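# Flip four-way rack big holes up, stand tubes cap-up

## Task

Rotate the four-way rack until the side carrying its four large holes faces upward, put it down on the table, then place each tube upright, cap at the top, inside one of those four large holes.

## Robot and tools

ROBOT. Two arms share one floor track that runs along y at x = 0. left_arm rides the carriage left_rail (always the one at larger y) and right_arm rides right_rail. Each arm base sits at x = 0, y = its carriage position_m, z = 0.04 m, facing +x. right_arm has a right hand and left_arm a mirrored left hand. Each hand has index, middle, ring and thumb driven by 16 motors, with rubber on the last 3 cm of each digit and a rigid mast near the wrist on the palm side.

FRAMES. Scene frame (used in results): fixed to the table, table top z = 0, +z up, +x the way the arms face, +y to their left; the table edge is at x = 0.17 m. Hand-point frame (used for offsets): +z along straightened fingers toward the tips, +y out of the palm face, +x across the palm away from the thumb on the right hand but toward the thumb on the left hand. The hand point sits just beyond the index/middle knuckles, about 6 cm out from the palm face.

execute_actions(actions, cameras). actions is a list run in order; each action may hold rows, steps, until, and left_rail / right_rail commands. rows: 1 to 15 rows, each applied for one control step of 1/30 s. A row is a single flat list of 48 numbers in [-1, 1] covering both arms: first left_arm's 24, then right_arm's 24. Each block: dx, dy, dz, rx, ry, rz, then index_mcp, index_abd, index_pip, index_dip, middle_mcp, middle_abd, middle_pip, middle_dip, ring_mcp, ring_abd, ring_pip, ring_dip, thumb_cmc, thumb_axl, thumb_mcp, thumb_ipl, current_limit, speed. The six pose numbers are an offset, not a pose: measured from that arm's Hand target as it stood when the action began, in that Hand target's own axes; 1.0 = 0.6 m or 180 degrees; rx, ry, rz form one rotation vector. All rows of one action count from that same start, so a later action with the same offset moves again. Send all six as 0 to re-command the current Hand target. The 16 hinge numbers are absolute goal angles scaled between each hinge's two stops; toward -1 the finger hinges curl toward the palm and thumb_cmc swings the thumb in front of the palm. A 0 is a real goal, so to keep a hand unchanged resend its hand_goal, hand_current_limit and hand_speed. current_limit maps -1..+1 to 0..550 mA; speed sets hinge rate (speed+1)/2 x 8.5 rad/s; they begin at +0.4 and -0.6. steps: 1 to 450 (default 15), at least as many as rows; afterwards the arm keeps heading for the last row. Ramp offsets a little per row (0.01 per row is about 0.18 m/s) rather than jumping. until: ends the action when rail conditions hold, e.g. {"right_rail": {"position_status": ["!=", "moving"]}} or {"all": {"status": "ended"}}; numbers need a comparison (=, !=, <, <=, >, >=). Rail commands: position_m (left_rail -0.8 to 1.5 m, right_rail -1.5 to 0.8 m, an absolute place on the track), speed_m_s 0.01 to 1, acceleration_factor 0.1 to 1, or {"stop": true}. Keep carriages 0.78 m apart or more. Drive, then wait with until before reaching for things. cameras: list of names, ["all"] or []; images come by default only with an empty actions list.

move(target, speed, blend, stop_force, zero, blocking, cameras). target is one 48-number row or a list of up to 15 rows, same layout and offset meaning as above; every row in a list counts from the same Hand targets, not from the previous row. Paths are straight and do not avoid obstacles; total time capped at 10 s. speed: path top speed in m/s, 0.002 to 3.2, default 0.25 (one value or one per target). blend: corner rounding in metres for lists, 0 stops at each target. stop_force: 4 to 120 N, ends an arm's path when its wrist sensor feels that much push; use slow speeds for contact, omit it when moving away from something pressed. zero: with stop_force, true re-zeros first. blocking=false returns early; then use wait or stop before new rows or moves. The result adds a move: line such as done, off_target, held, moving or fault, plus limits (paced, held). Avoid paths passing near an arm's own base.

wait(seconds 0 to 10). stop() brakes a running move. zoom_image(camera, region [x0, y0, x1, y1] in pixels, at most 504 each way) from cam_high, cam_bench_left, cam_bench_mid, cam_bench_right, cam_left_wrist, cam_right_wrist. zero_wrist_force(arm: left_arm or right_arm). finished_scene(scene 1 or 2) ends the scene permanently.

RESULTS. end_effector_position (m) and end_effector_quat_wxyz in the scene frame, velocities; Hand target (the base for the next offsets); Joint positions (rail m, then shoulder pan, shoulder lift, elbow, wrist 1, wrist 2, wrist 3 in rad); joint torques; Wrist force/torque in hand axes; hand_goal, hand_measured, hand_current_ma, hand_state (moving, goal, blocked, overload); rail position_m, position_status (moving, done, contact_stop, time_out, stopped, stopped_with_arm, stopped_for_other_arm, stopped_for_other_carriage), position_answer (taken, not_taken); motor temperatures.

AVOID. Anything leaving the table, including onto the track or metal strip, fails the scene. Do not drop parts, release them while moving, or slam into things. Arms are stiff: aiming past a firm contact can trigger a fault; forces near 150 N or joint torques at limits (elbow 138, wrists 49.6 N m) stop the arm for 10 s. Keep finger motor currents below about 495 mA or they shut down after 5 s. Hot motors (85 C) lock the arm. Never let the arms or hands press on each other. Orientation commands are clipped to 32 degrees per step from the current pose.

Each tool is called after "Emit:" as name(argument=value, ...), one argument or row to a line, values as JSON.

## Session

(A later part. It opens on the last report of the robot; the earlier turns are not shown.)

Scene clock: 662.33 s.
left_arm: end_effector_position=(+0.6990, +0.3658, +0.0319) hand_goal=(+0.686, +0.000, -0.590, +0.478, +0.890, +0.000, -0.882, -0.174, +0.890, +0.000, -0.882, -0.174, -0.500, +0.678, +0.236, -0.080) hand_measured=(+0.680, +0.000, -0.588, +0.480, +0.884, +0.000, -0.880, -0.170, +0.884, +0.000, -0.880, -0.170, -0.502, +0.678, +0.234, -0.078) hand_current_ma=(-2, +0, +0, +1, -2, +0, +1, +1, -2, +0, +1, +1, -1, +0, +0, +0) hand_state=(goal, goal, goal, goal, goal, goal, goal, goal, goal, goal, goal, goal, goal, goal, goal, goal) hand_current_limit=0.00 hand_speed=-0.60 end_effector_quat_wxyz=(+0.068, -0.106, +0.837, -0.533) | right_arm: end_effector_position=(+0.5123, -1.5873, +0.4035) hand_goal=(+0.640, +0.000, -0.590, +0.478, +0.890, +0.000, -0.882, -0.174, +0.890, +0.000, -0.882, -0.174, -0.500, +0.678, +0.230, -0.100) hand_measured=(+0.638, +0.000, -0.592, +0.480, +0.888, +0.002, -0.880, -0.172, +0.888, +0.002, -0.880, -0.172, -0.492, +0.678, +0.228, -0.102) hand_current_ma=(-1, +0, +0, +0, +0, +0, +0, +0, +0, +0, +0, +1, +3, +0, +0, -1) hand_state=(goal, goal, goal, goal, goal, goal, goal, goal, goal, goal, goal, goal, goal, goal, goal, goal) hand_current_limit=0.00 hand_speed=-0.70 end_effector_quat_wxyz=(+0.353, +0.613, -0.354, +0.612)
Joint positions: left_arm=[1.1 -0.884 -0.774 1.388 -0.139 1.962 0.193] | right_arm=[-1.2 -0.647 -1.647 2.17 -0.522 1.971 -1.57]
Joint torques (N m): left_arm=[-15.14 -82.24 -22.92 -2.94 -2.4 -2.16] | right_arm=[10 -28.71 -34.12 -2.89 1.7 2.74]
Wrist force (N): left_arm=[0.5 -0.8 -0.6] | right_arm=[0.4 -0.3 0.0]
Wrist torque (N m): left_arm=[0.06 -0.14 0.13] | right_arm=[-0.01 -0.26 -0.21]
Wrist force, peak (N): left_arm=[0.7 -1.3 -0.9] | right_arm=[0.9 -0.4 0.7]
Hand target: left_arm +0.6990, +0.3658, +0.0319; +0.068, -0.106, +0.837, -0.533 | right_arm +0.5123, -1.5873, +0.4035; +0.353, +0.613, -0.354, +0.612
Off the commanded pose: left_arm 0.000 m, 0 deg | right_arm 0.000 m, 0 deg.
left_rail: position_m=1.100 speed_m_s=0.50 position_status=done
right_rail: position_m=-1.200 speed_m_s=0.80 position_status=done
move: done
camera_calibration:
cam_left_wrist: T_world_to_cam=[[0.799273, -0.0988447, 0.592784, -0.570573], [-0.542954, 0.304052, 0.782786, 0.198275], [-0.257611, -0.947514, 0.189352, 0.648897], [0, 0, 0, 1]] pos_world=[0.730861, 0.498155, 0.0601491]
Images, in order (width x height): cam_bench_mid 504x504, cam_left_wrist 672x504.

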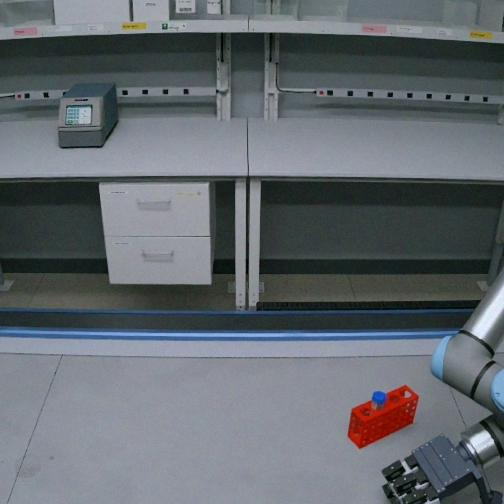

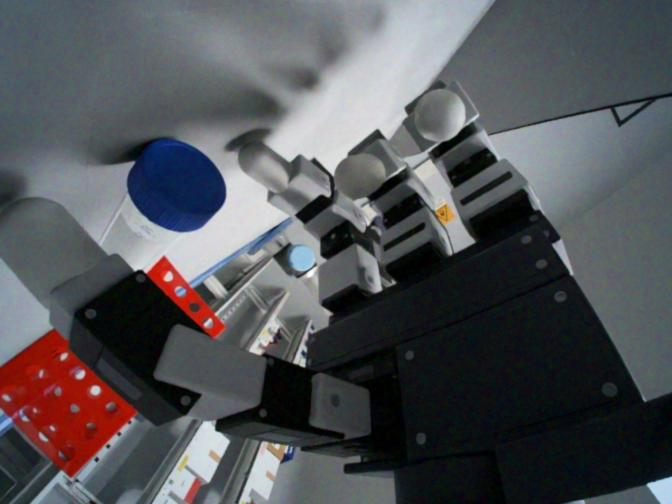

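Emit:
move(
  target=[0.0058,-0.0033,0.0072,0,0,0,0.685,0,-0.591,0.478,0.89,0,-0.883,-0.174,0.89,0,-0.883,-0.174,-0.5,0.677,0.236,-0.081,0.0,-0.6,0,0,0,0,0,0,0.64,0,-0.591,0.478,0.89,0,-0.883,-0.174,0.89,0,-0.883,-0.174,-0.5,0.677,0.23,-0.1,0.0,-0.7],
  speed=0.05,
  cameras=["cam_left_wrist"],
)

Emit:
zoom_image(
  camera="cam_left_wrist",
  region=[40, 60, 300, 320],
)

Emit:
execute_actions(
  actions=[
    {"rows": [[0,0,0,0,0,0,0.425,0,-0.591,0.478,0.89,0,-0.883,-0.174,0.89,0,-0.883,-0.174,-0.5,0.677,0.169,-0.168,0.0,-0.85,0,0,0,0,0,0,0.64,0,-0.591,0.478,0.89,0,-0.883,-0.174,0.89,0,-0.883,-0.174,-0.5,0.677,0.23,-0.1,0.0,-0.7]], "steps": 30},
    {"rows": [[0,0,0,0,0,0,0.233,0,-0.591,0.478,0.89,0,-0.883,-0.174,0.89,0,-0.883,-0.174,-0.5,0.677,0.056,-0.286,0.0,-0.9,0,0,0,0,0,0,0.64,0,-0.591,0.478,0.89,0,-0.883,-0.174,0.89,0,-0.883,-0.174,-0.5,0.677,0.23,-0.1,0.0,-0.7]], "steps": 45},
  ],
  cameras=["cam_bench_mid", "cam_left_wrist"],
)

Emit:
zoom_image(
  camera="cam_left_wrist",
  region=[40, 60, 300, 320],
)

Scene clock: 671.80 s.
left_arm: end_effector_position=(+0.6970, +0.3606, +0.0319) hand_goal=(+0.686, +0.000, -0.590, +0.478, +0.890, +0.000, -0.882, -0.174, +0.890, +0.000, -0.882, -0.174, -0.500, +0.678, +0.236, -0.080) hand_measured=(+0.680, +0.000, -0.588, +0.480, +0.884, +0.000, -0.880, -0.170, +0.884, +0.000, -0.880, -0.170, -0.502, +0.678, +0.234, -0.078) hand_current_ma=(-2, +0, +0, +1, -2, +0, +1, +1, -2, +0, +1, +1, -1, +0, +0, +0) hand_state=(goal, goal, goal, goal, goal, goal, goal, goal, goal, goal, goal, goal, goal, goal, goal, goal) hand_current_limit=0.00 hand_speed=-0.60 end_effector_quat_wxyz=(+0.068, -0.106, +0.837, -0.533) end_effector_velocity=(-0.002, -0.004, +0.001) end_effector_angular_velocity=(-0.001, -0.001, -0.001) | right_arm: end_effector_position=(+0.5123, -1.5873, +0.4035) hand_goal=(+0.640, +0.000, -0.590, +0.478, +0.890, +0.000, -0.882, -0.174, +0.890, +0.000, -0.882, -0.174, -0.500, +0.678, +0.230, -0.100) hand_measured=(+0.638, +0.000, -0.592, +0.480, +0.888, +0.002, -0.880, -0.172, +0.888, +0.002, -0.880, -0.172, -0.492, +0.678, +0.228, -0.102) hand_current_ma=(-1, +0, +0, +0, +0, +0, +0, +0, +0, +0, +0, +1, +3, +0, +0, -1) hand_state=(goal, goal, goal, goal, goal, goal, goal, goal, goal, goal, goal, goal, goal, goal, goal, goal) hand_current_limit=0.00 hand_speed=-0.70 end_effector_quat_wxyz=(+0.353, +0.613, -0.354, +0.612)
Joint positions: left_arm=[1.1 -0.889 -0.772 1.384 -0.138 1.957 0.191] | right_arm=[-1.2 -0.647 -1.647 2.17 -0.522 1.971 -1.57]
Joint velocities: left_arm=[0 -0.005 0 -0.002 -0.001 -0.003 -0.002] | right_arm=[within noise]
Joint torques (N m): left_arm=[-12.4 -81.56 -44.36 3.72 -2.26 -2.07] | right_arm=[10.5 -27.4 -34.13 -3.36 1.98 2.52]
Wrist force (N): left_arm=[0.9 -0.9 -0.2] | right_arm=[0.5 -0.1 0.3]
Wrist torque (N m): left_arm=[0.01 -0.19 0.17] | right_arm=[0.00 -0.30 -0.20]
Wrist force, peak (N): left_arm=[1.2 -1.2 -0.5] | right_arm=[0.6 0.0 0.9]
Hand target: left_arm +0.6968, +0.3603, +0.0319; +0.068, -0.106, +0.837, -0.533 | right_arm +0.5123, -1.5873, +0.4035; +0.353, +0.613, -0.354, +0.612
Off the commanded pose: left_arm 0.000 m, 0 deg | right_arm 0.000 m, 0 deg.
left_rail: position_m=1.100 speed_m_s=0.50 position_status=done
right_rail: position_m=-1.200 speed_m_s=0.80 position_status=done
move: done
camera_calibration:
cam_left_wrist: T_world_to_cam=[[0.799273, -0.0988447, 0.592784, -0.569398], [-0.542954, 0.304052, 0.782786, 0.198686], [-0.257611, -0.947514, 0.189352, 0.643524], [0, 0, 0, 1]] pos_world=[0.728761, 0.493055, 0.0601491]
Images, in order (width x height): cam_left_wrist 672x504.

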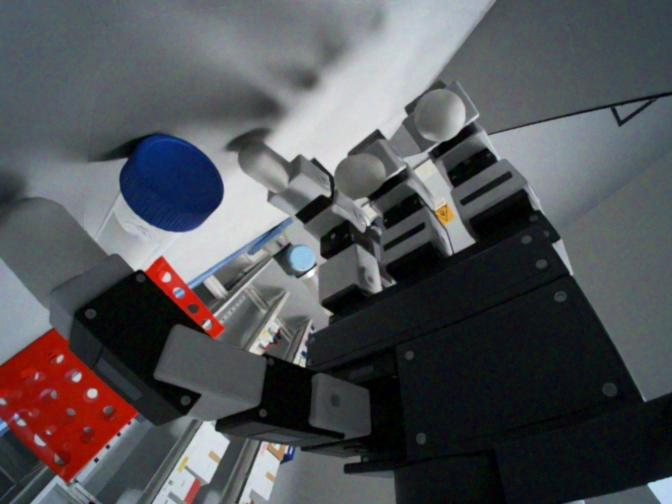

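Scaled by 1.938 from the camera's 672x504 image, which has a finer 960x720 frame.

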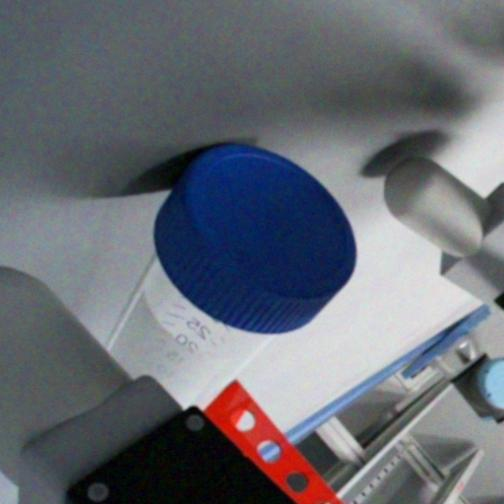

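Scene clock: 674.50 s.
left_arm: end_effector_position=(+0.6969, +0.3603, +0.0319) hand_goal=(+0.234, +0.000, -0.590, +0.478, +0.890, +0.000, -0.882, -0.174, +0.890, +0.000, -0.882, -0.174, -0.500, +0.678, +0.056, -0.286) hand_measured=(+0.354, +0.000, -0.558, +0.490, +0.884, +0.000, -0.880, -0.170, +0.884, +0.000, -0.880, -0.170, -0.504, +0.676, +0.132, -0.236) hand_current_ma=(+275, +0, +36, +7, -2, +0, +1, +1, -2, +0, +1, +1, -1, +0, +221, +118) hand_state=(blocked, goal, blocked, goal, goal, goal, goal, goal, goal, goal, goal, goal, goal, goal, blocked, blocked) hand_current_limit=0.00 hand_speed=-0.90 end_effector_quat_wxyz=(+0.068, -0.106, +0.837, -0.533) | right_arm: end_effector_position=(+0.5123, -1.5873, +0.4035) hand_goal=(+0.640, +0.000, -0.590, +0.478, +0.890, +0.000, -0.882, -0.174, +0.890, +0.000, -0.882, -0.174, -0.500, +0.678, +0.230, -0.100) hand_measured=(+0.638, +0.000, -0.592, +0.480, +0.888, +0.002, -0.880, -0.172, +0.888, +0.002, -0.880, -0.172, -0.492, +0.678, +0.228, -0.102) hand_current_ma=(-1, +0, +0, +0, +0, +0, +0, +0, +0, +0, +0, +1, +3, +0, +0, -1) hand_state=(goal, goal, goal, goal, goal, goal, goal, goal, goal, goal, goal, goal, goal, goal, goal, goal) hand_current_limit=0.00 hand_speed=-0.70 end_effector_quat_wxyz=(+0.353, +0.613, -0.354, +0.612)
Joint positions: left_arm=[1.1 -0.89 -0.772 1.384 -0.138 1.956 0.19] | right_arm=[-1.2 -0.647 -1.647 2.17 -0.522 1.971 -1.57]
Joint torques (N m): left_arm=[-11.2 -80.21 -38.87 3.09 -2.16 -1.69] | right_arm=[12.14 -24.76 -33.87 -2.74 2.05 2.67]
Wrist force (N): left_arm=[1.0 -0.8 -0.2] | right_arm=[0.7 -0.2 -0.1]
Wrist torque (N m): left_arm=[0.05 -0.19 0.17] | right_arm=[0.00 -0.31 -0.18]
Wrist force, peak (N): left_arm=[0.9 -2.4 -0.9] | right_arm=[0.9 -0.3 0.4]
Hand target: left_arm +0.6968, +0.3603, +0.0319; +0.068, -0.106, +0.837, -0.533 | right_arm +0.5123, -1.5873, +0.4035; +0.353, +0.613, -0.354, +0.612
Off the commanded pose: left_arm 0.000 m, 0 deg | right_arm 0.000 m, 0 deg.
left_rail: position_m=1.100 speed_m_s=0.50 position_status=done
right_rail: position_m=-1.200 speed_m_s=0.80 position_status=done
camera_calibration:
cam_left_wrist: T_world_to_cam=[[0.799273, -0.0988447, 0.592784, -0.569358], [-0.542954, 0.304052, 0.782786, 0.198753], [-0.257611, -0.947514, 0.189352, 0.643119], [0, 0, 0, 1]] pos_world=[0.728661, 0.492655, 0.0601491]
Images, in order (width x height): cam_bench_mid 504x504, cam_left_wrist 672x504.

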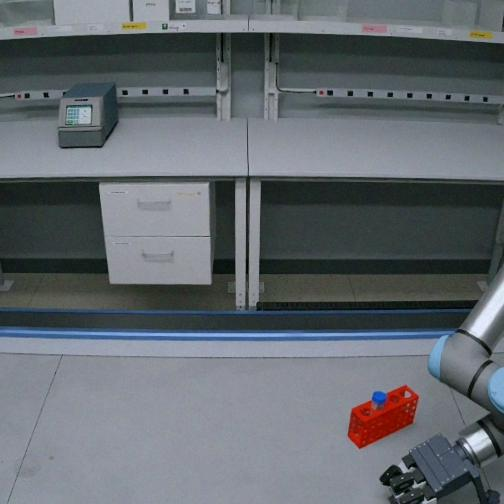

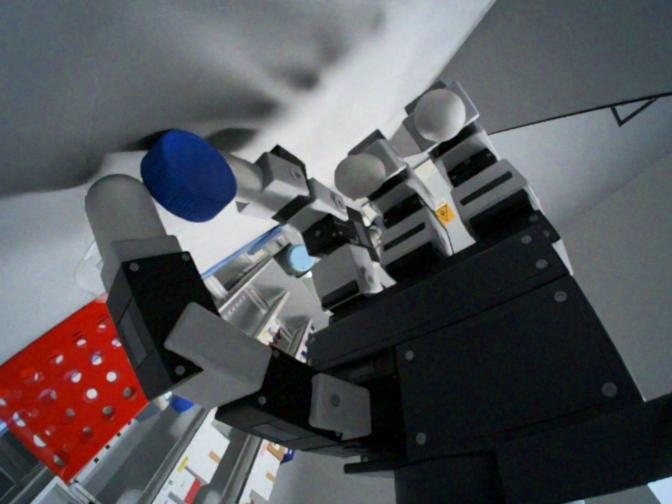

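Scaled by 1.938 from the camera's 672x504 image, which has a finer 960x720 frame.

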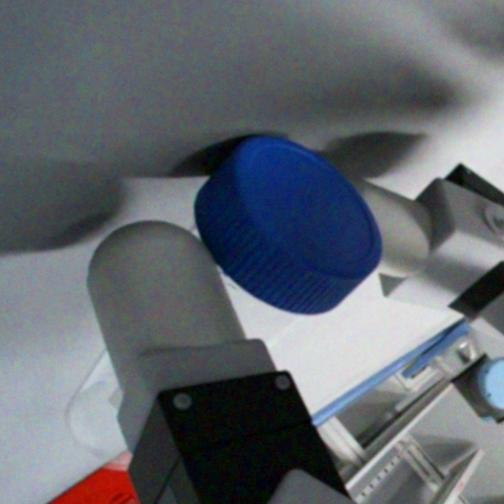

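Emit:
move(
  target=[0,-0.0906,-0.0423,0,0,0,0.233,0,-0.591,0.478,0.89,0,-0.883,-0.174,0.89,0,-0.883,-0.174,-0.5,0.677,0.056,-0.286,0.0,-0.9,0,0,0,0,0,0,0.64,0,-0.591,0.478,0.89,0,-0.883,-0.174,0.89,0,-0.883,-0.174,-0.5,0.677,0.23,-0.1,0.0,-0.7],
  speed=0.04,
  cameras=["cam_bench_mid", "cam_left_wrist"],
)

Emit:
zoom_image(
  camera="cam_left_wrist",
  region=[40, 60, 300, 320],
)

Emit:
zoom_image(
  camera="cam_bench_mid",
  region=[364, 380, 504, 504],
)

Scene clock: 683.07 s.
left_arm: end_effector_position=(+0.6968, +0.3603, +0.0916) hand_goal=(+0.234, +0.000, -0.590, +0.478, +0.890, +0.000, -0.882, -0.174, +0.890, +0.000, -0.882, -0.174, -0.500, +0.678, +0.056, -0.286) hand_measured=(+0.354, +0.000, -0.556, +0.490, +0.884, +0.000, -0.880, -0.170, +0.884, +0.000, -0.880, -0.170, -0.504, +0.676, +0.132, -0.236) hand_current_ma=(+275, +0, +37, +7, -2, +0, +1, +1, -2, +0, +1, +1, -1, +0, +221, +118) hand_state=(blocked, goal, blocked, goal, goal, goal, goal, goal, goal, goal, goal, goal, goal, goal, blocked, blocked) hand_current_limit=0.00 hand_speed=-0.90 end_effector_quat_wxyz=(+0.068, -0.107, +0.837, -0.533) | right_arm: end_effector_position=(+0.5123, -1.5873, +0.4035) hand_goal=(+0.640, +0.000, -0.590, +0.478, +0.890, +0.000, -0.882, -0.174, +0.890, +0.000, -0.882, -0.174, -0.500, +0.678, +0.230, -0.100) hand_measured=(+0.638, +0.000, -0.592, +0.480, +0.888, +0.002, -0.880, -0.172, +0.888, +0.002, -0.880, -0.172, -0.492, +0.678, +0.228, -0.102) hand_current_ma=(-1, +0, +0, +0, +0, +0, +0, +0, +0, +0, +0, +1, +3, +0, +0, -1) hand_state=(goal, goal, goal, goal, goal, goal, goal, goal, goal, goal, goal, goal, goal, goal, goal, goal) hand_current_limit=0.00 hand_speed=-0.70 end_effector_quat_wxyz=(+0.353, +0.613, -0.354, +0.612)
Joint positions: left_arm=[1.1 -0.89 -0.826 1.361 -0.062 1.956 0.19] | right_arm=[-1.2 -0.647 -1.647 2.17 -0.522 1.971 -1.57]
Joint torques (N m): left_arm=[5.84 -99.67 -47.31 3.77 1.5 -1.01] | right_arm=[12.41 -22.73 -34.42 -3.19 2.52 2.41]
Wrist force (N): left_arm=[0.5 -0.7 -0.5] | right_arm=[0.7 0.1 0.0]
Wrist torque (N m): left_arm=[0.08 -0.15 0.12] | right_arm=[0.05 -0.31 -0.17]
Wrist force, peak (N): left_arm=[1.2 -1.4 -0.1] | right_arm=[1.0 -0.2 0.0]
Hand target: left_arm +0.6968, +0.3603, +0.0919; +0.068, -0.106, +0.837, -0.533 | right_arm +0.5123, -1.5873, +0.4035; +0.353, +0.613, -0.354, +0.612
Off the commanded pose: left_arm 0.000 m, 0 deg | right_arm 0.000 m, 0 deg.
left_rail: position_m=1.100 speed_m_s=0.50 position_status=done
right_rail: position_m=-1.200 speed_m_s=0.80 position_status=done
move: done
camera_calibration:
cam_left_wrist: T_world_to_cam=[[0.799306, -0.0988623, 0.592736, -0.604757], [-0.542906, 0.304045, 0.782821, 0.151984], [-0.25761, -0.947514, 0.189352, 0.631814], [0, 0, 0, 1]] pos_world=[0.728661, 0.492655, 0.119849]
Images, in order (width x height): cam_bench_mid 504x504, cam_left_wrist 672x504.

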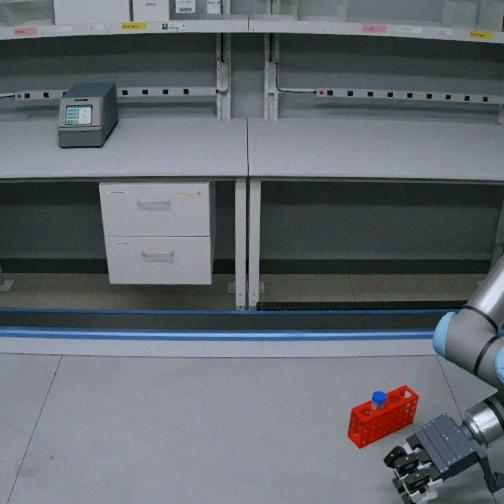

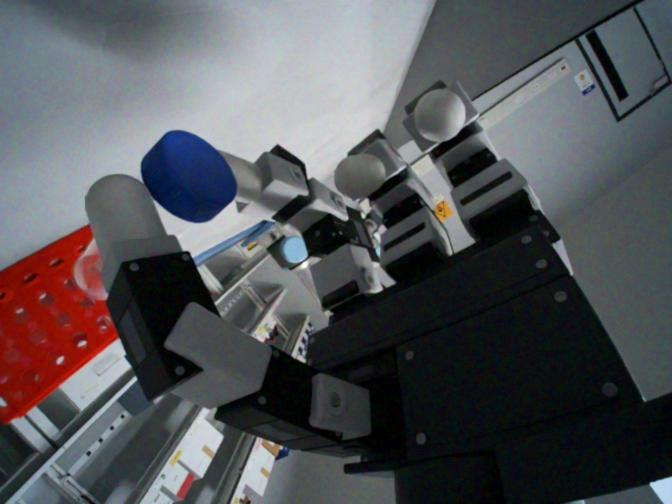

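Scaled by 1.938 from the camera's 672x504 image, which has a finer 960x720 frame.

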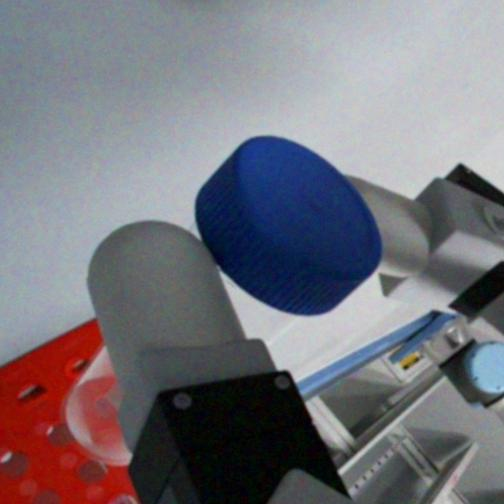

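Scaled by 3.600 from the camera's 504x504 image, which has a finer 720x720 frame.

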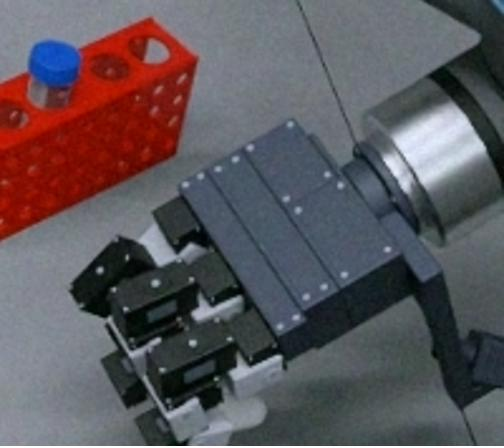

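Emit:
zoom_image(
  camera="cam_left_wrist",
  region=[60, 110, 260, 310],
)

Scaled by 2.520 from the camera's 672x504 image, which has a finer 960x720 frame.

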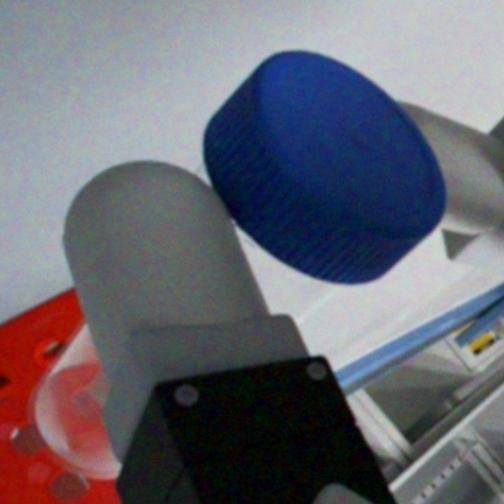

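Emit:
move(
  target=[
    [0,-0.2266,-0.1057,0,0,0,0.233,0,-0.591,0.478,0.89,0,-0.883,-0.174,0.89,0,-0.883,-0.174,-0.5,0.677,0.056,-0.286,0.0,-0.9,0,0,0,0,0,0,0.64,0,-0.591,0.478,0.89,0,-0.883,-0.174,0.89,0,-0.883,-0.174,-0.5,0.677,0.23,-0.1,0.0,-0.7],
    [0.3065,-0.1937,-0.3383,0.0632,-0.1527,0.4772,0.233,0,-0.591,0.478,0.89,0,-0.883,-0.174,0.89,0,-0.883,-0.174,-0.5,0.677,0.056,-0.286,0.0,-0.9,0,0,0,0,0,0,0.64,0,-0.591,0.478,0.89,0,-0.883,-0.174,0.89,0,-0.883,-0.174,-0.5,0.677,0.23,-0.1,0.0,-0.7],
  ],
  speed=[0.12, 0.2],
  blend=[0.02, 0],
  cameras=["cam_high", "cam_bench_left", "cam_bench_mid", "cam_left_wrist"],
)

Emit:
zoom_image(
  camera="cam_bench_mid",
  region=[364, 260, 504, 440],
)

Emit:
zoom_image(
  camera="cam_bench_left",
  region=[0, 200, 120, 340],
)

Emit:
zoom_image(
  camera="cam_left_wrist",
  region=[0, 60, 260, 320],
)

Scene clock: 717.27 s.
left_arm: end_effector_position=(+0.4851, +0.4448, +0.2830) hand_goal=(+0.234, +0.000, -0.590, +0.478, +0.890, +0.000, -0.882, -0.174, +0.890, +0.000, -0.882, -0.174, -0.500, +0.678, +0.056, -0.286) hand_measured=(+0.354, +0.000, -0.556, +0.490, +0.888, +0.000, -0.880, -0.170, +0.888, +0.000, -0.880, -0.172, -0.496, +0.676, +0.132, -0.236) hand_current_ma=(+275, +0, +37, +7, -1, +0, +1, +1, -1, +0, +1, +1, +2, +0, +221, +118) hand_state=(blocked, goal, blocked, goal, goal, goal, goal, goal, goal, goal, goal, goal, goal, goal, blocked, blocked) hand_current_limit=0.00 hand_speed=-0.90 end_effector_quat_wxyz=(+0.596, +0.380, +0.597, -0.380) | right_arm: end_effector_position=(+0.5123, -1.5873, +0.4035) hand_goal=(+0.640, +0.000, -0.590, +0.478, +0.890, +0.000, -0.882, -0.174, +0.890, +0.000, -0.882, -0.174, -0.500, +0.678, +0.230, -0.100) hand_measured=(+0.638, +0.000, -0.592, +0.480, +0.888, +0.002, -0.880, -0.172, +0.888, +0.002, -0.880, -0.172, -0.492, +0.678, +0.228, -0.102) hand_current_ma=(-1, +0, +0, +0, +0, +0, +0, +0, +0, +0, +0, +1, +3, +0, +0, -1) hand_state=(goal, goal, goal, goal, goal, goal, goal, goal, goal, goal, goal, goal, goal, goal, goal, goal) hand_current_limit=0.00 hand_speed=-0.70 end_effector_quat_wxyz=(+0.353, +0.613, -0.354, +0.612)
Joint positions: left_arm=[1.1 -1.312 -1.377 2.143 -0.766 1.393 1.57] | right_arm=[-1.2 -0.647 -1.647 2.17 -0.522 1.971 -1.57]
Joint torques (N m): left_arm=[-14.01 -57.17 -21.12 -5.43 -2.31 3.2] | right_arm=[12.45 -17.88 -35.53 -3.28 2.34 1.27]
Wrist force (N): left_arm=[0.0 -0.9 -1.4] | right_arm=[0.3 -0.3 0.0]
Wrist torque (N m): left_arm=[-0.13 -0.20 -0.12] | right_arm=[-0.01 -0.26 -0.22]
Wrist force, peak (N): left_arm=[0.1 -2.2 -1.0] | right_arm=[1.1 -0.3 0.0]
Hand target: left_arm +0.4850, +0.4448, +0.2830; +0.596, +0.380, +0.596, -0.380 | right_arm +0.5123, -1.5873, +0.4035; +0.353, +0.613, -0.354, +0.612
Off the commanded pose: left_arm 0.000 m, 0 deg | right_arm 0.000 m, 0 deg.
left_rail: position_m=1.100 speed_m_s=0.50 position_status=done
right_rail: position_m=-1.200 speed_m_s=0.80 position_status=done
move: done
camera_calibration:
cam_left_wrist: T_world_to_cam=[[-0.59228, -0.296083, 0.749359, 0.177843], [-0.783141, 0.430228, -0.448992, 0.270508], [-0.189456, -0.852783, -0.48669, 0.737222], [0, 0, 0, 1]] pos_world=[0.45685, 0.564967, 0.346986]
Images, in order (width x height): cam_high 504x504, cam_bench_left 504x504, cam_bench_mid 504x504, cam_left_wrist 672x504.

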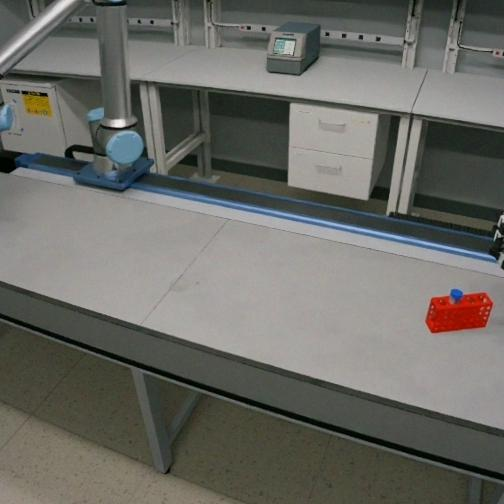

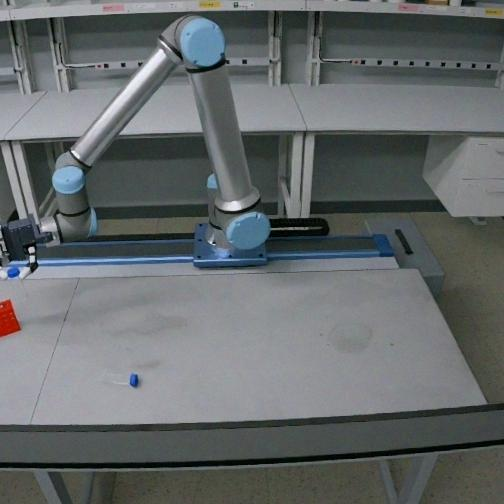

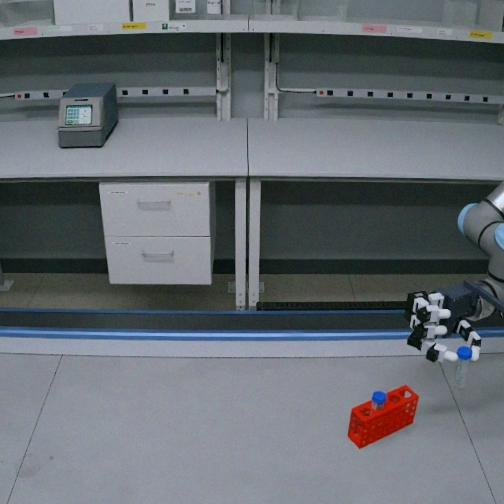

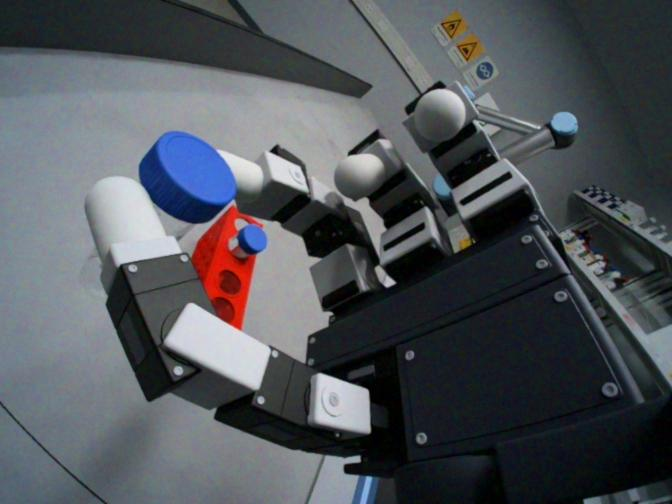

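Scaled by 2.800 from the camera's 504x504 image, which has a finer 720x720 frame.

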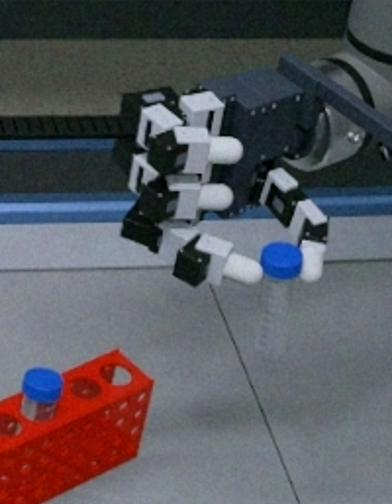

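Scaled by 3.600 from the camera's 504x504 image, which has a finer 720x720 frame.

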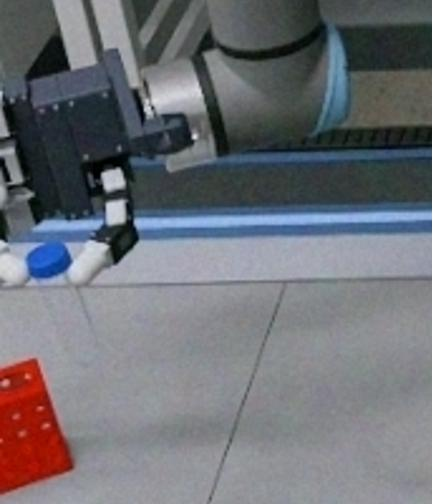

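Scaled by 1.938 from the camera's 672x504 image, which has a finer 960x720 frame.

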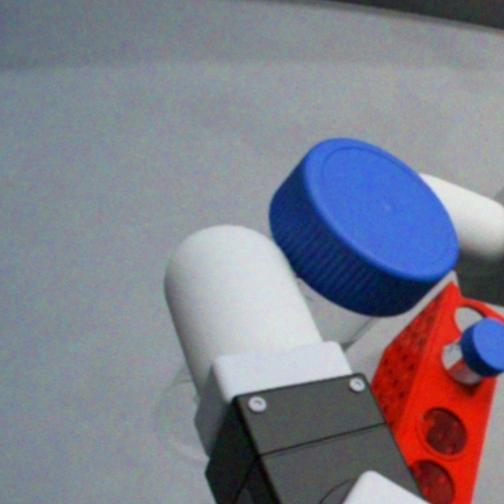

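Emit:
zoom_image(
  camera="cam_bench_mid",
  region=[430, 330, 490, 400],
)

Emit:
zoom_image(
  camera="cam_bench_left",
  region=[0, 255, 60, 315],
)

Scaled by 7.200 from the camera's 504x504 image, which has a finer 720x720 frame.

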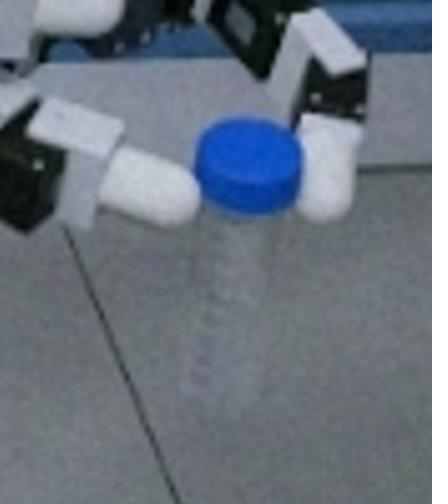

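Scaled by 8.400 from the camera's 504x504 image, which has a finer 720x720 frame.

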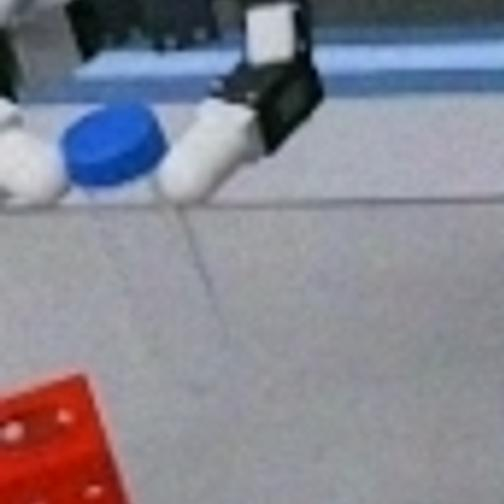

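Emit:
move(
  target=[0.0277,-0.1613,0.0973,0,-0.0277,-0.0129,0.233,0,-0.591,0.478,0.89,0,-0.883,-0.174,0.89,0,-0.883,-0.174,-0.5,0.677,0.056,-0.286,0.0,-0.9,0,0,0,0,0,0,0.64,0,-0.591,0.478,0.89,0,-0.883,-0.174,0.89,0,-0.883,-0.174,-0.5,0.677,0.23,-0.1,0.0,-0.7],
  speed=0.1,
  cameras=["cam_high", "cam_bench_left", "cam_bench_mid", "cam_left_wrist"],
)

Emit:
zoom_image(
  camera="cam_bench_mid",
  region=[354, 330, 444, 440],
)

Emit:
zoom_image(
  camera="cam_high",
  region=[424, 220, 504, 340],
)

Emit:
zoom_image(
  camera="cam_left_wrist",
  region=[0, 100, 260, 360],
)

Scene clock: 735.17 s.
left_arm: end_effector_position=(+0.4222, +0.3513, +0.2665) hand_goal=(+0.234, +0.000, -0.590, +0.478, +0.890, +0.000, -0.882, -0.174, +0.890, +0.000, -0.882, -0.174, -0.500, +0.678, +0.056, -0.286) hand_measured=(+0.354, +0.000, -0.556, +0.490, +0.888, +0.000, -0.880, -0.170, +0.888, +0.000, -0.880, -0.172, -0.496, +0.676, +0.132, -0.236) hand_current_ma=(+275, +0, +37, +7, -1, +0, +1, +1, -1, +0, +1, +1, +2, +0, +221, +118) hand_state=(blocked, goal, blocked, goal, goal, goal, goal, goal, goal, goal, goal, goal, goal, goal, blocked, blocked) hand_current_limit=0.00 hand_speed=-0.90 end_effector_quat_wxyz=(+0.614, +0.351, +0.578, -0.408) | right_arm: end_effector_position=(+0.5123, -1.5873, +0.4035) hand_goal=(+0.640, +0.000, -0.590, +0.478, +0.890, +0.000, -0.882, -0.174, +0.890, +0.000, -0.882, -0.174, -0.500, +0.678, +0.230, -0.100) hand_measured=(+0.638, +0.000, -0.592, +0.480, +0.888, +0.002, -0.880, -0.172, +0.888, +0.002, -0.880, -0.172, -0.492, +0.678, +0.228, -0.102) hand_current_ma=(-1, +0, +0, +0, +0, +0, +0, +0, +0, +0, +0, +1, +3, +0, +0, -1) hand_state=(goal, goal, goal, goal, goal, goal, goal, goal, goal, goal, goal, goal, goal, goal, goal, goal) hand_current_limit=0.00 hand_speed=-0.70 end_effector_quat_wxyz=(+0.353, +0.613, -0.354, +0.612)
Joint positions: left_arm=[1.1 -1.454 -1.271 2.085 -0.905 1.25 1.559] | right_arm=[-1.2 -0.647 -1.647 2.17 -0.522 1.971 -1.57]
Joint torques (N m): left_arm=[-15.19 -42.99 -40.79 -5.2 -2.47 2.61] | right_arm=[12.97 -19.65 -33.83 -2.89 2.62 1.35]
Wrist force (N): left_arm=[-0.6 -1.5 -0.8] | right_arm=[0.6 -0.4 0.2]
Wrist torque (N m): left_arm=[-0.30 -0.17 -0.01] | right_arm=[-0.04 -0.30 -0.20]
Wrist force, peak (N): left_arm=[-0.6 -2.0 -0.8] | right_arm=[0.9 -0.6 0.3]
Hand target: left_arm +0.4220, +0.3510, +0.2664; +0.614, +0.351, +0.578, -0.408 | right_arm +0.5123, -1.5873, +0.4035; +0.353, +0.613, -0.354, +0.612
Off the commanded pose: left_arm 0.000 m, 0 deg | right_arm 0.000 m, 0 deg.
left_rail: position_m=1.100 speed_m_s=0.50 position_status=done
right_rail: position_m=-1.200 speed_m_s=0.80 position_status=done
move: done
camera_calibration:
cam_left_wrist: T_world_to_cam=[[-0.592559, -0.223021, 0.774038, 0.0931881], [-0.782955, 0.385341, -0.488359, 0.280233], [-0.189354, -0.895418, -0.402952, 0.630148], [0, 0, 0, 1]] pos_world=[0.393951, 0.477044, 0.318643]
Images, in order (width x height): cam_high 504x504, cam_bench_left 504x504, cam_bench_mid 504x504, cam_left_wrist 672x504.

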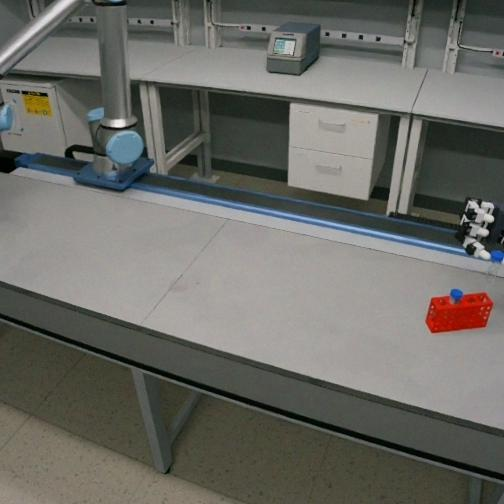

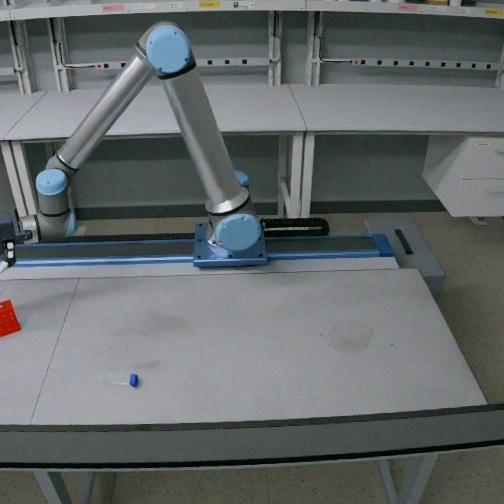

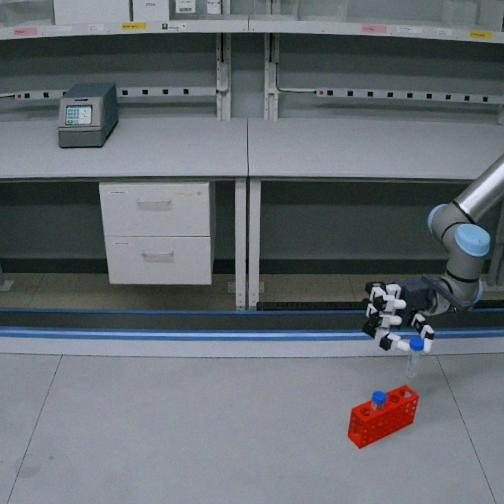

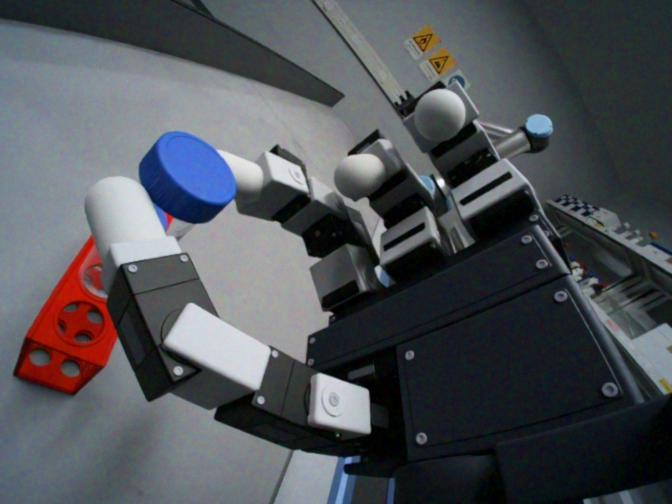

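Scaled by 4.582 from the camera's 504x504 image, which has a finer 720x720 frame.

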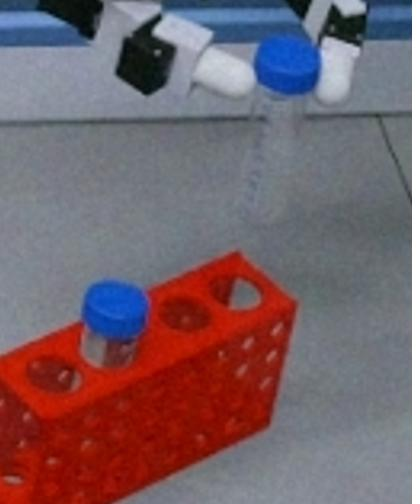

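Scaled by 4.200 from the camera's 504x504 image, which has a finer 720x720 frame.

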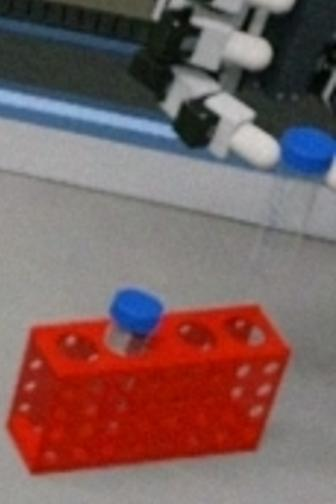

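Scaled by 1.938 from the camera's 672x504 image, which has a finer 960x720 frame.

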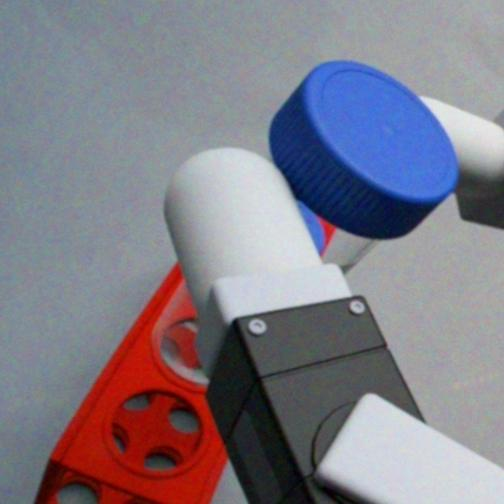

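Emit:
move(
  target=[0.0573,0.0044,0.0021,0,0,0,0.233,0,-0.591,0.478,0.89,0,-0.883,-0.174,0.89,0,-0.883,-0.174,-0.5,0.677,0.056,-0.286,0.0,-0.9,0,0,0,0,0,0,0.64,0,-0.591,0.478,0.89,0,-0.883,-0.174,0.89,0,-0.883,-0.174,-0.5,0.677,0.23,-0.1,0.0,-0.7],
  speed=0.08,
  stop_force=4,
  cameras=["cam_high", "cam_bench_left", "cam_bench_mid", "cam_left_wrist"],
)

Emit:
zoom_image(
  camera="cam_bench_mid",
  region=[384, 350, 434, 410],
)

Emit:
zoom_image(
  camera="cam_high",
  region=[454, 250, 504, 320],
)

Emit:
zoom_image(
  camera="cam_left_wrist",
  region=[0, 200, 160, 360],
)

Scene clock: 746.97 s.
left_arm: end_effector_position=(+0.4249, +0.3477, +0.2322) hand_goal=(+0.234, +0.000, -0.590, +0.478, +0.890, +0.000, -0.882, -0.174, +0.890, +0.000, -0.882, -0.174, -0.500, +0.678, +0.056, -0.286) hand_measured=(+0.354, +0.000, -0.556, +0.490, +0.888, +0.000, -0.880, -0.170, +0.888, +0.000, -0.880, -0.172, -0.496, +0.676, +0.132, -0.236) hand_current_ma=(+275, +0, +37, +7, -1, +0, +1, +1, -1, +0, +1, +1, +2, +0, +221, +118) hand_state=(blocked, goal, blocked, goal, goal, goal, goal, goal, goal, goal, goal, goal, goal, goal, blocked, blocked) hand_current_limit=0.00 hand_speed=-0.90 end_effector_quat_wxyz=(+0.614, +0.351, +0.578, -0.408) | right_arm: end_effector_position=(+0.5123, -1.5873, +0.4035) hand_goal=(+0.640, +0.000, -0.590, +0.478, +0.890, +0.000, -0.882, -0.174, +0.890, +0.000, -0.882, -0.174, -0.500, +0.678, +0.230, -0.100) hand_measured=(+0.638, +0.000, -0.592, +0.480, +0.888, +0.002, -0.880, -0.172, +0.888, +0.002, -0.880, -0.172, -0.492, +0.678, +0.228, -0.102) hand_current_ma=(-1, +0, +0, +0, +0, +0, +0, +0, +0, +0, +0, +1, +3, +0, +0, -1) hand_state=(goal, goal, goal, goal, goal, goal, goal, goal, goal, goal, goal, goal, goal, goal, goal, goal) hand_current_limit=0.00 hand_speed=-0.70 end_effector_quat_wxyz=(+0.353, +0.613, -0.354, +0.612)
Joint positions: left_arm=[1.1 -1.45 -1.217 2.094 -0.968 1.254 1.558] | right_arm=[-1.2 -0.647 -1.647 2.17 -0.522 1.971 -1.57]
Joint torques (N m): left_arm=[16.19 -45.12 -17.18 -5.21 3.3 2.22] | right_arm=[14.54 -19.92 -33.69 -3.42 1.92 0.98]
Wrist force (N): left_arm=[-0.5 -1.0 -0.7] | right_arm=[0.6 0.2 0.0]
Wrist torque (N m): left_arm=[-0.23 -0.19 0.12] | right_arm=[0.06 -0.29 -0.18]
Wrist force, peak (N): left_arm=[-1.0 -1.7 -1.2] | right_arm=[1.2 0.0 0.3]
Hand target: left_arm +0.4249, +0.3477, +0.2322; +0.614, +0.351, +0.578, -0.408 | right_arm +0.5123, -1.5873, +0.4035; +0.353, +0.613, -0.354, +0.612
Off the commanded pose: left_arm 0.000 m, 0 deg | right_arm 0.000 m, 0 deg.
left_rail: position_m=1.100 speed_m_s=0.50 position_status=done
right_rail: position_m=-1.200 speed_m_s=0.80 position_status=done
move: done
camera_calibration:
cam_left_wrist: T_world_to_cam=[[-0.592582, -0.222894, 0.774058, 0.120478], [-0.782962, 0.385162, -0.488489, 0.267108], [-0.189256, -0.895527, -0.402757, 0.613571], [0, 0, 0, 1]] pos_world=[0.396651, 0.473444, 0.284343]
Images, in order (width x height): cam_high 504x504, cam_bench_left 504x504, cam_bench_mid 504x504, cam_left_wrist 672x504.

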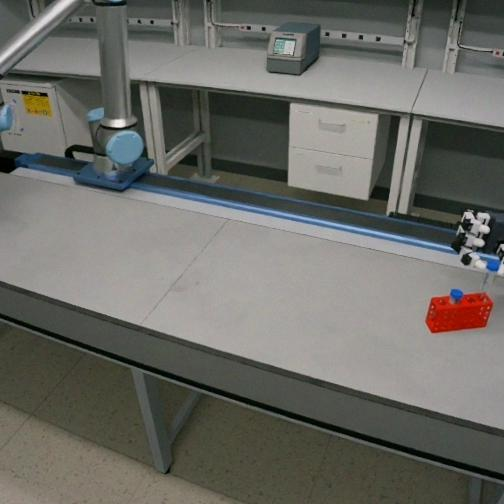

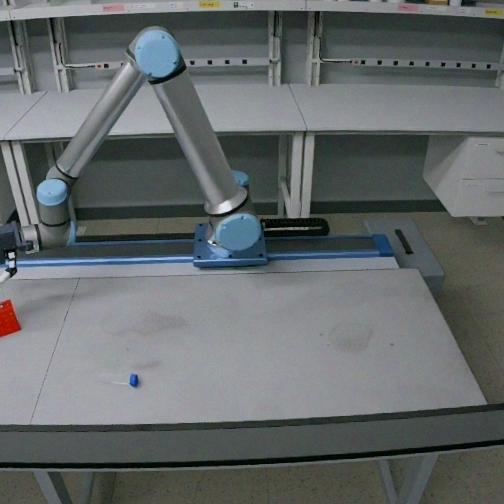

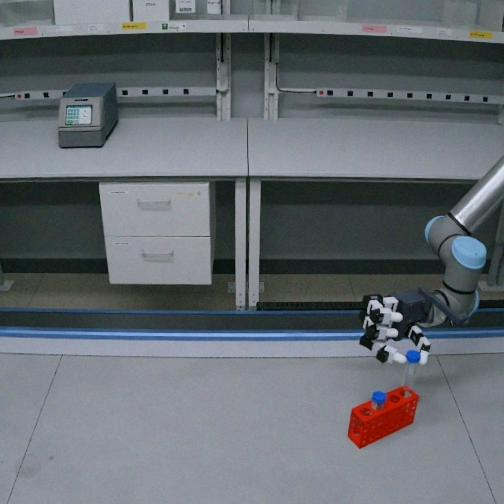

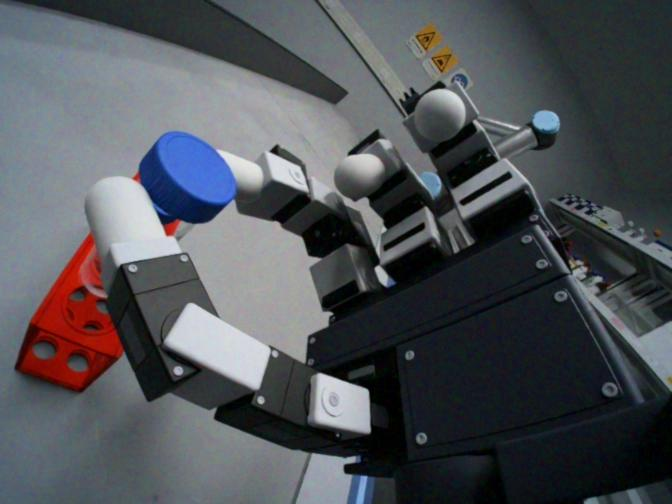

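Scaled by 8.400 from the camera's 504x504 image, which has a finer 720x720 frame.

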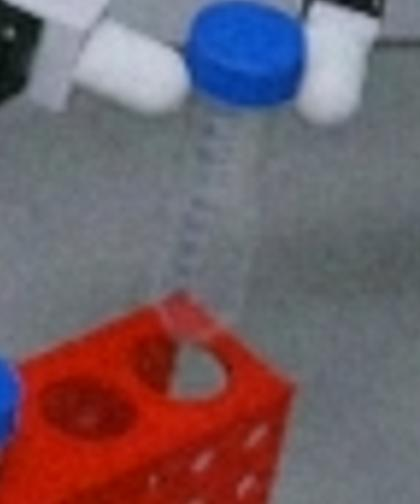

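Scaled by 7.200 from the camera's 504x504 image, which has a finer 720x720 frame.

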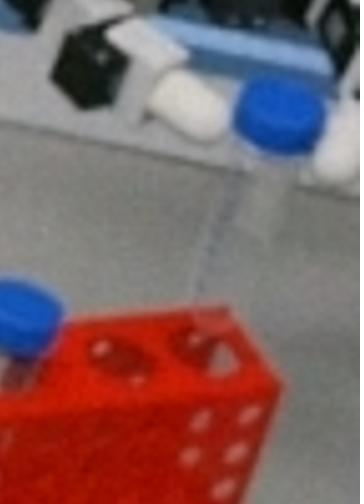

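Scaled by 3.150 from the camera's 672x504 image, which has a finer 960x720 frame.

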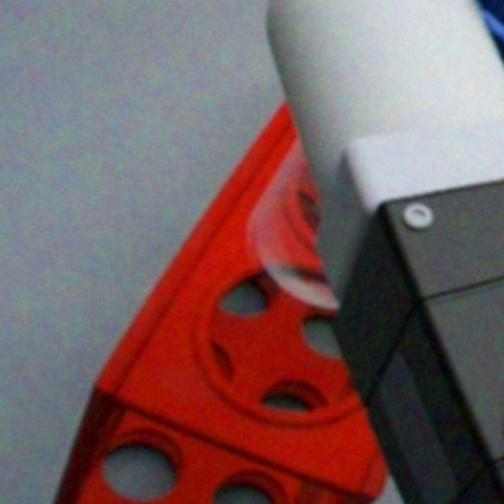

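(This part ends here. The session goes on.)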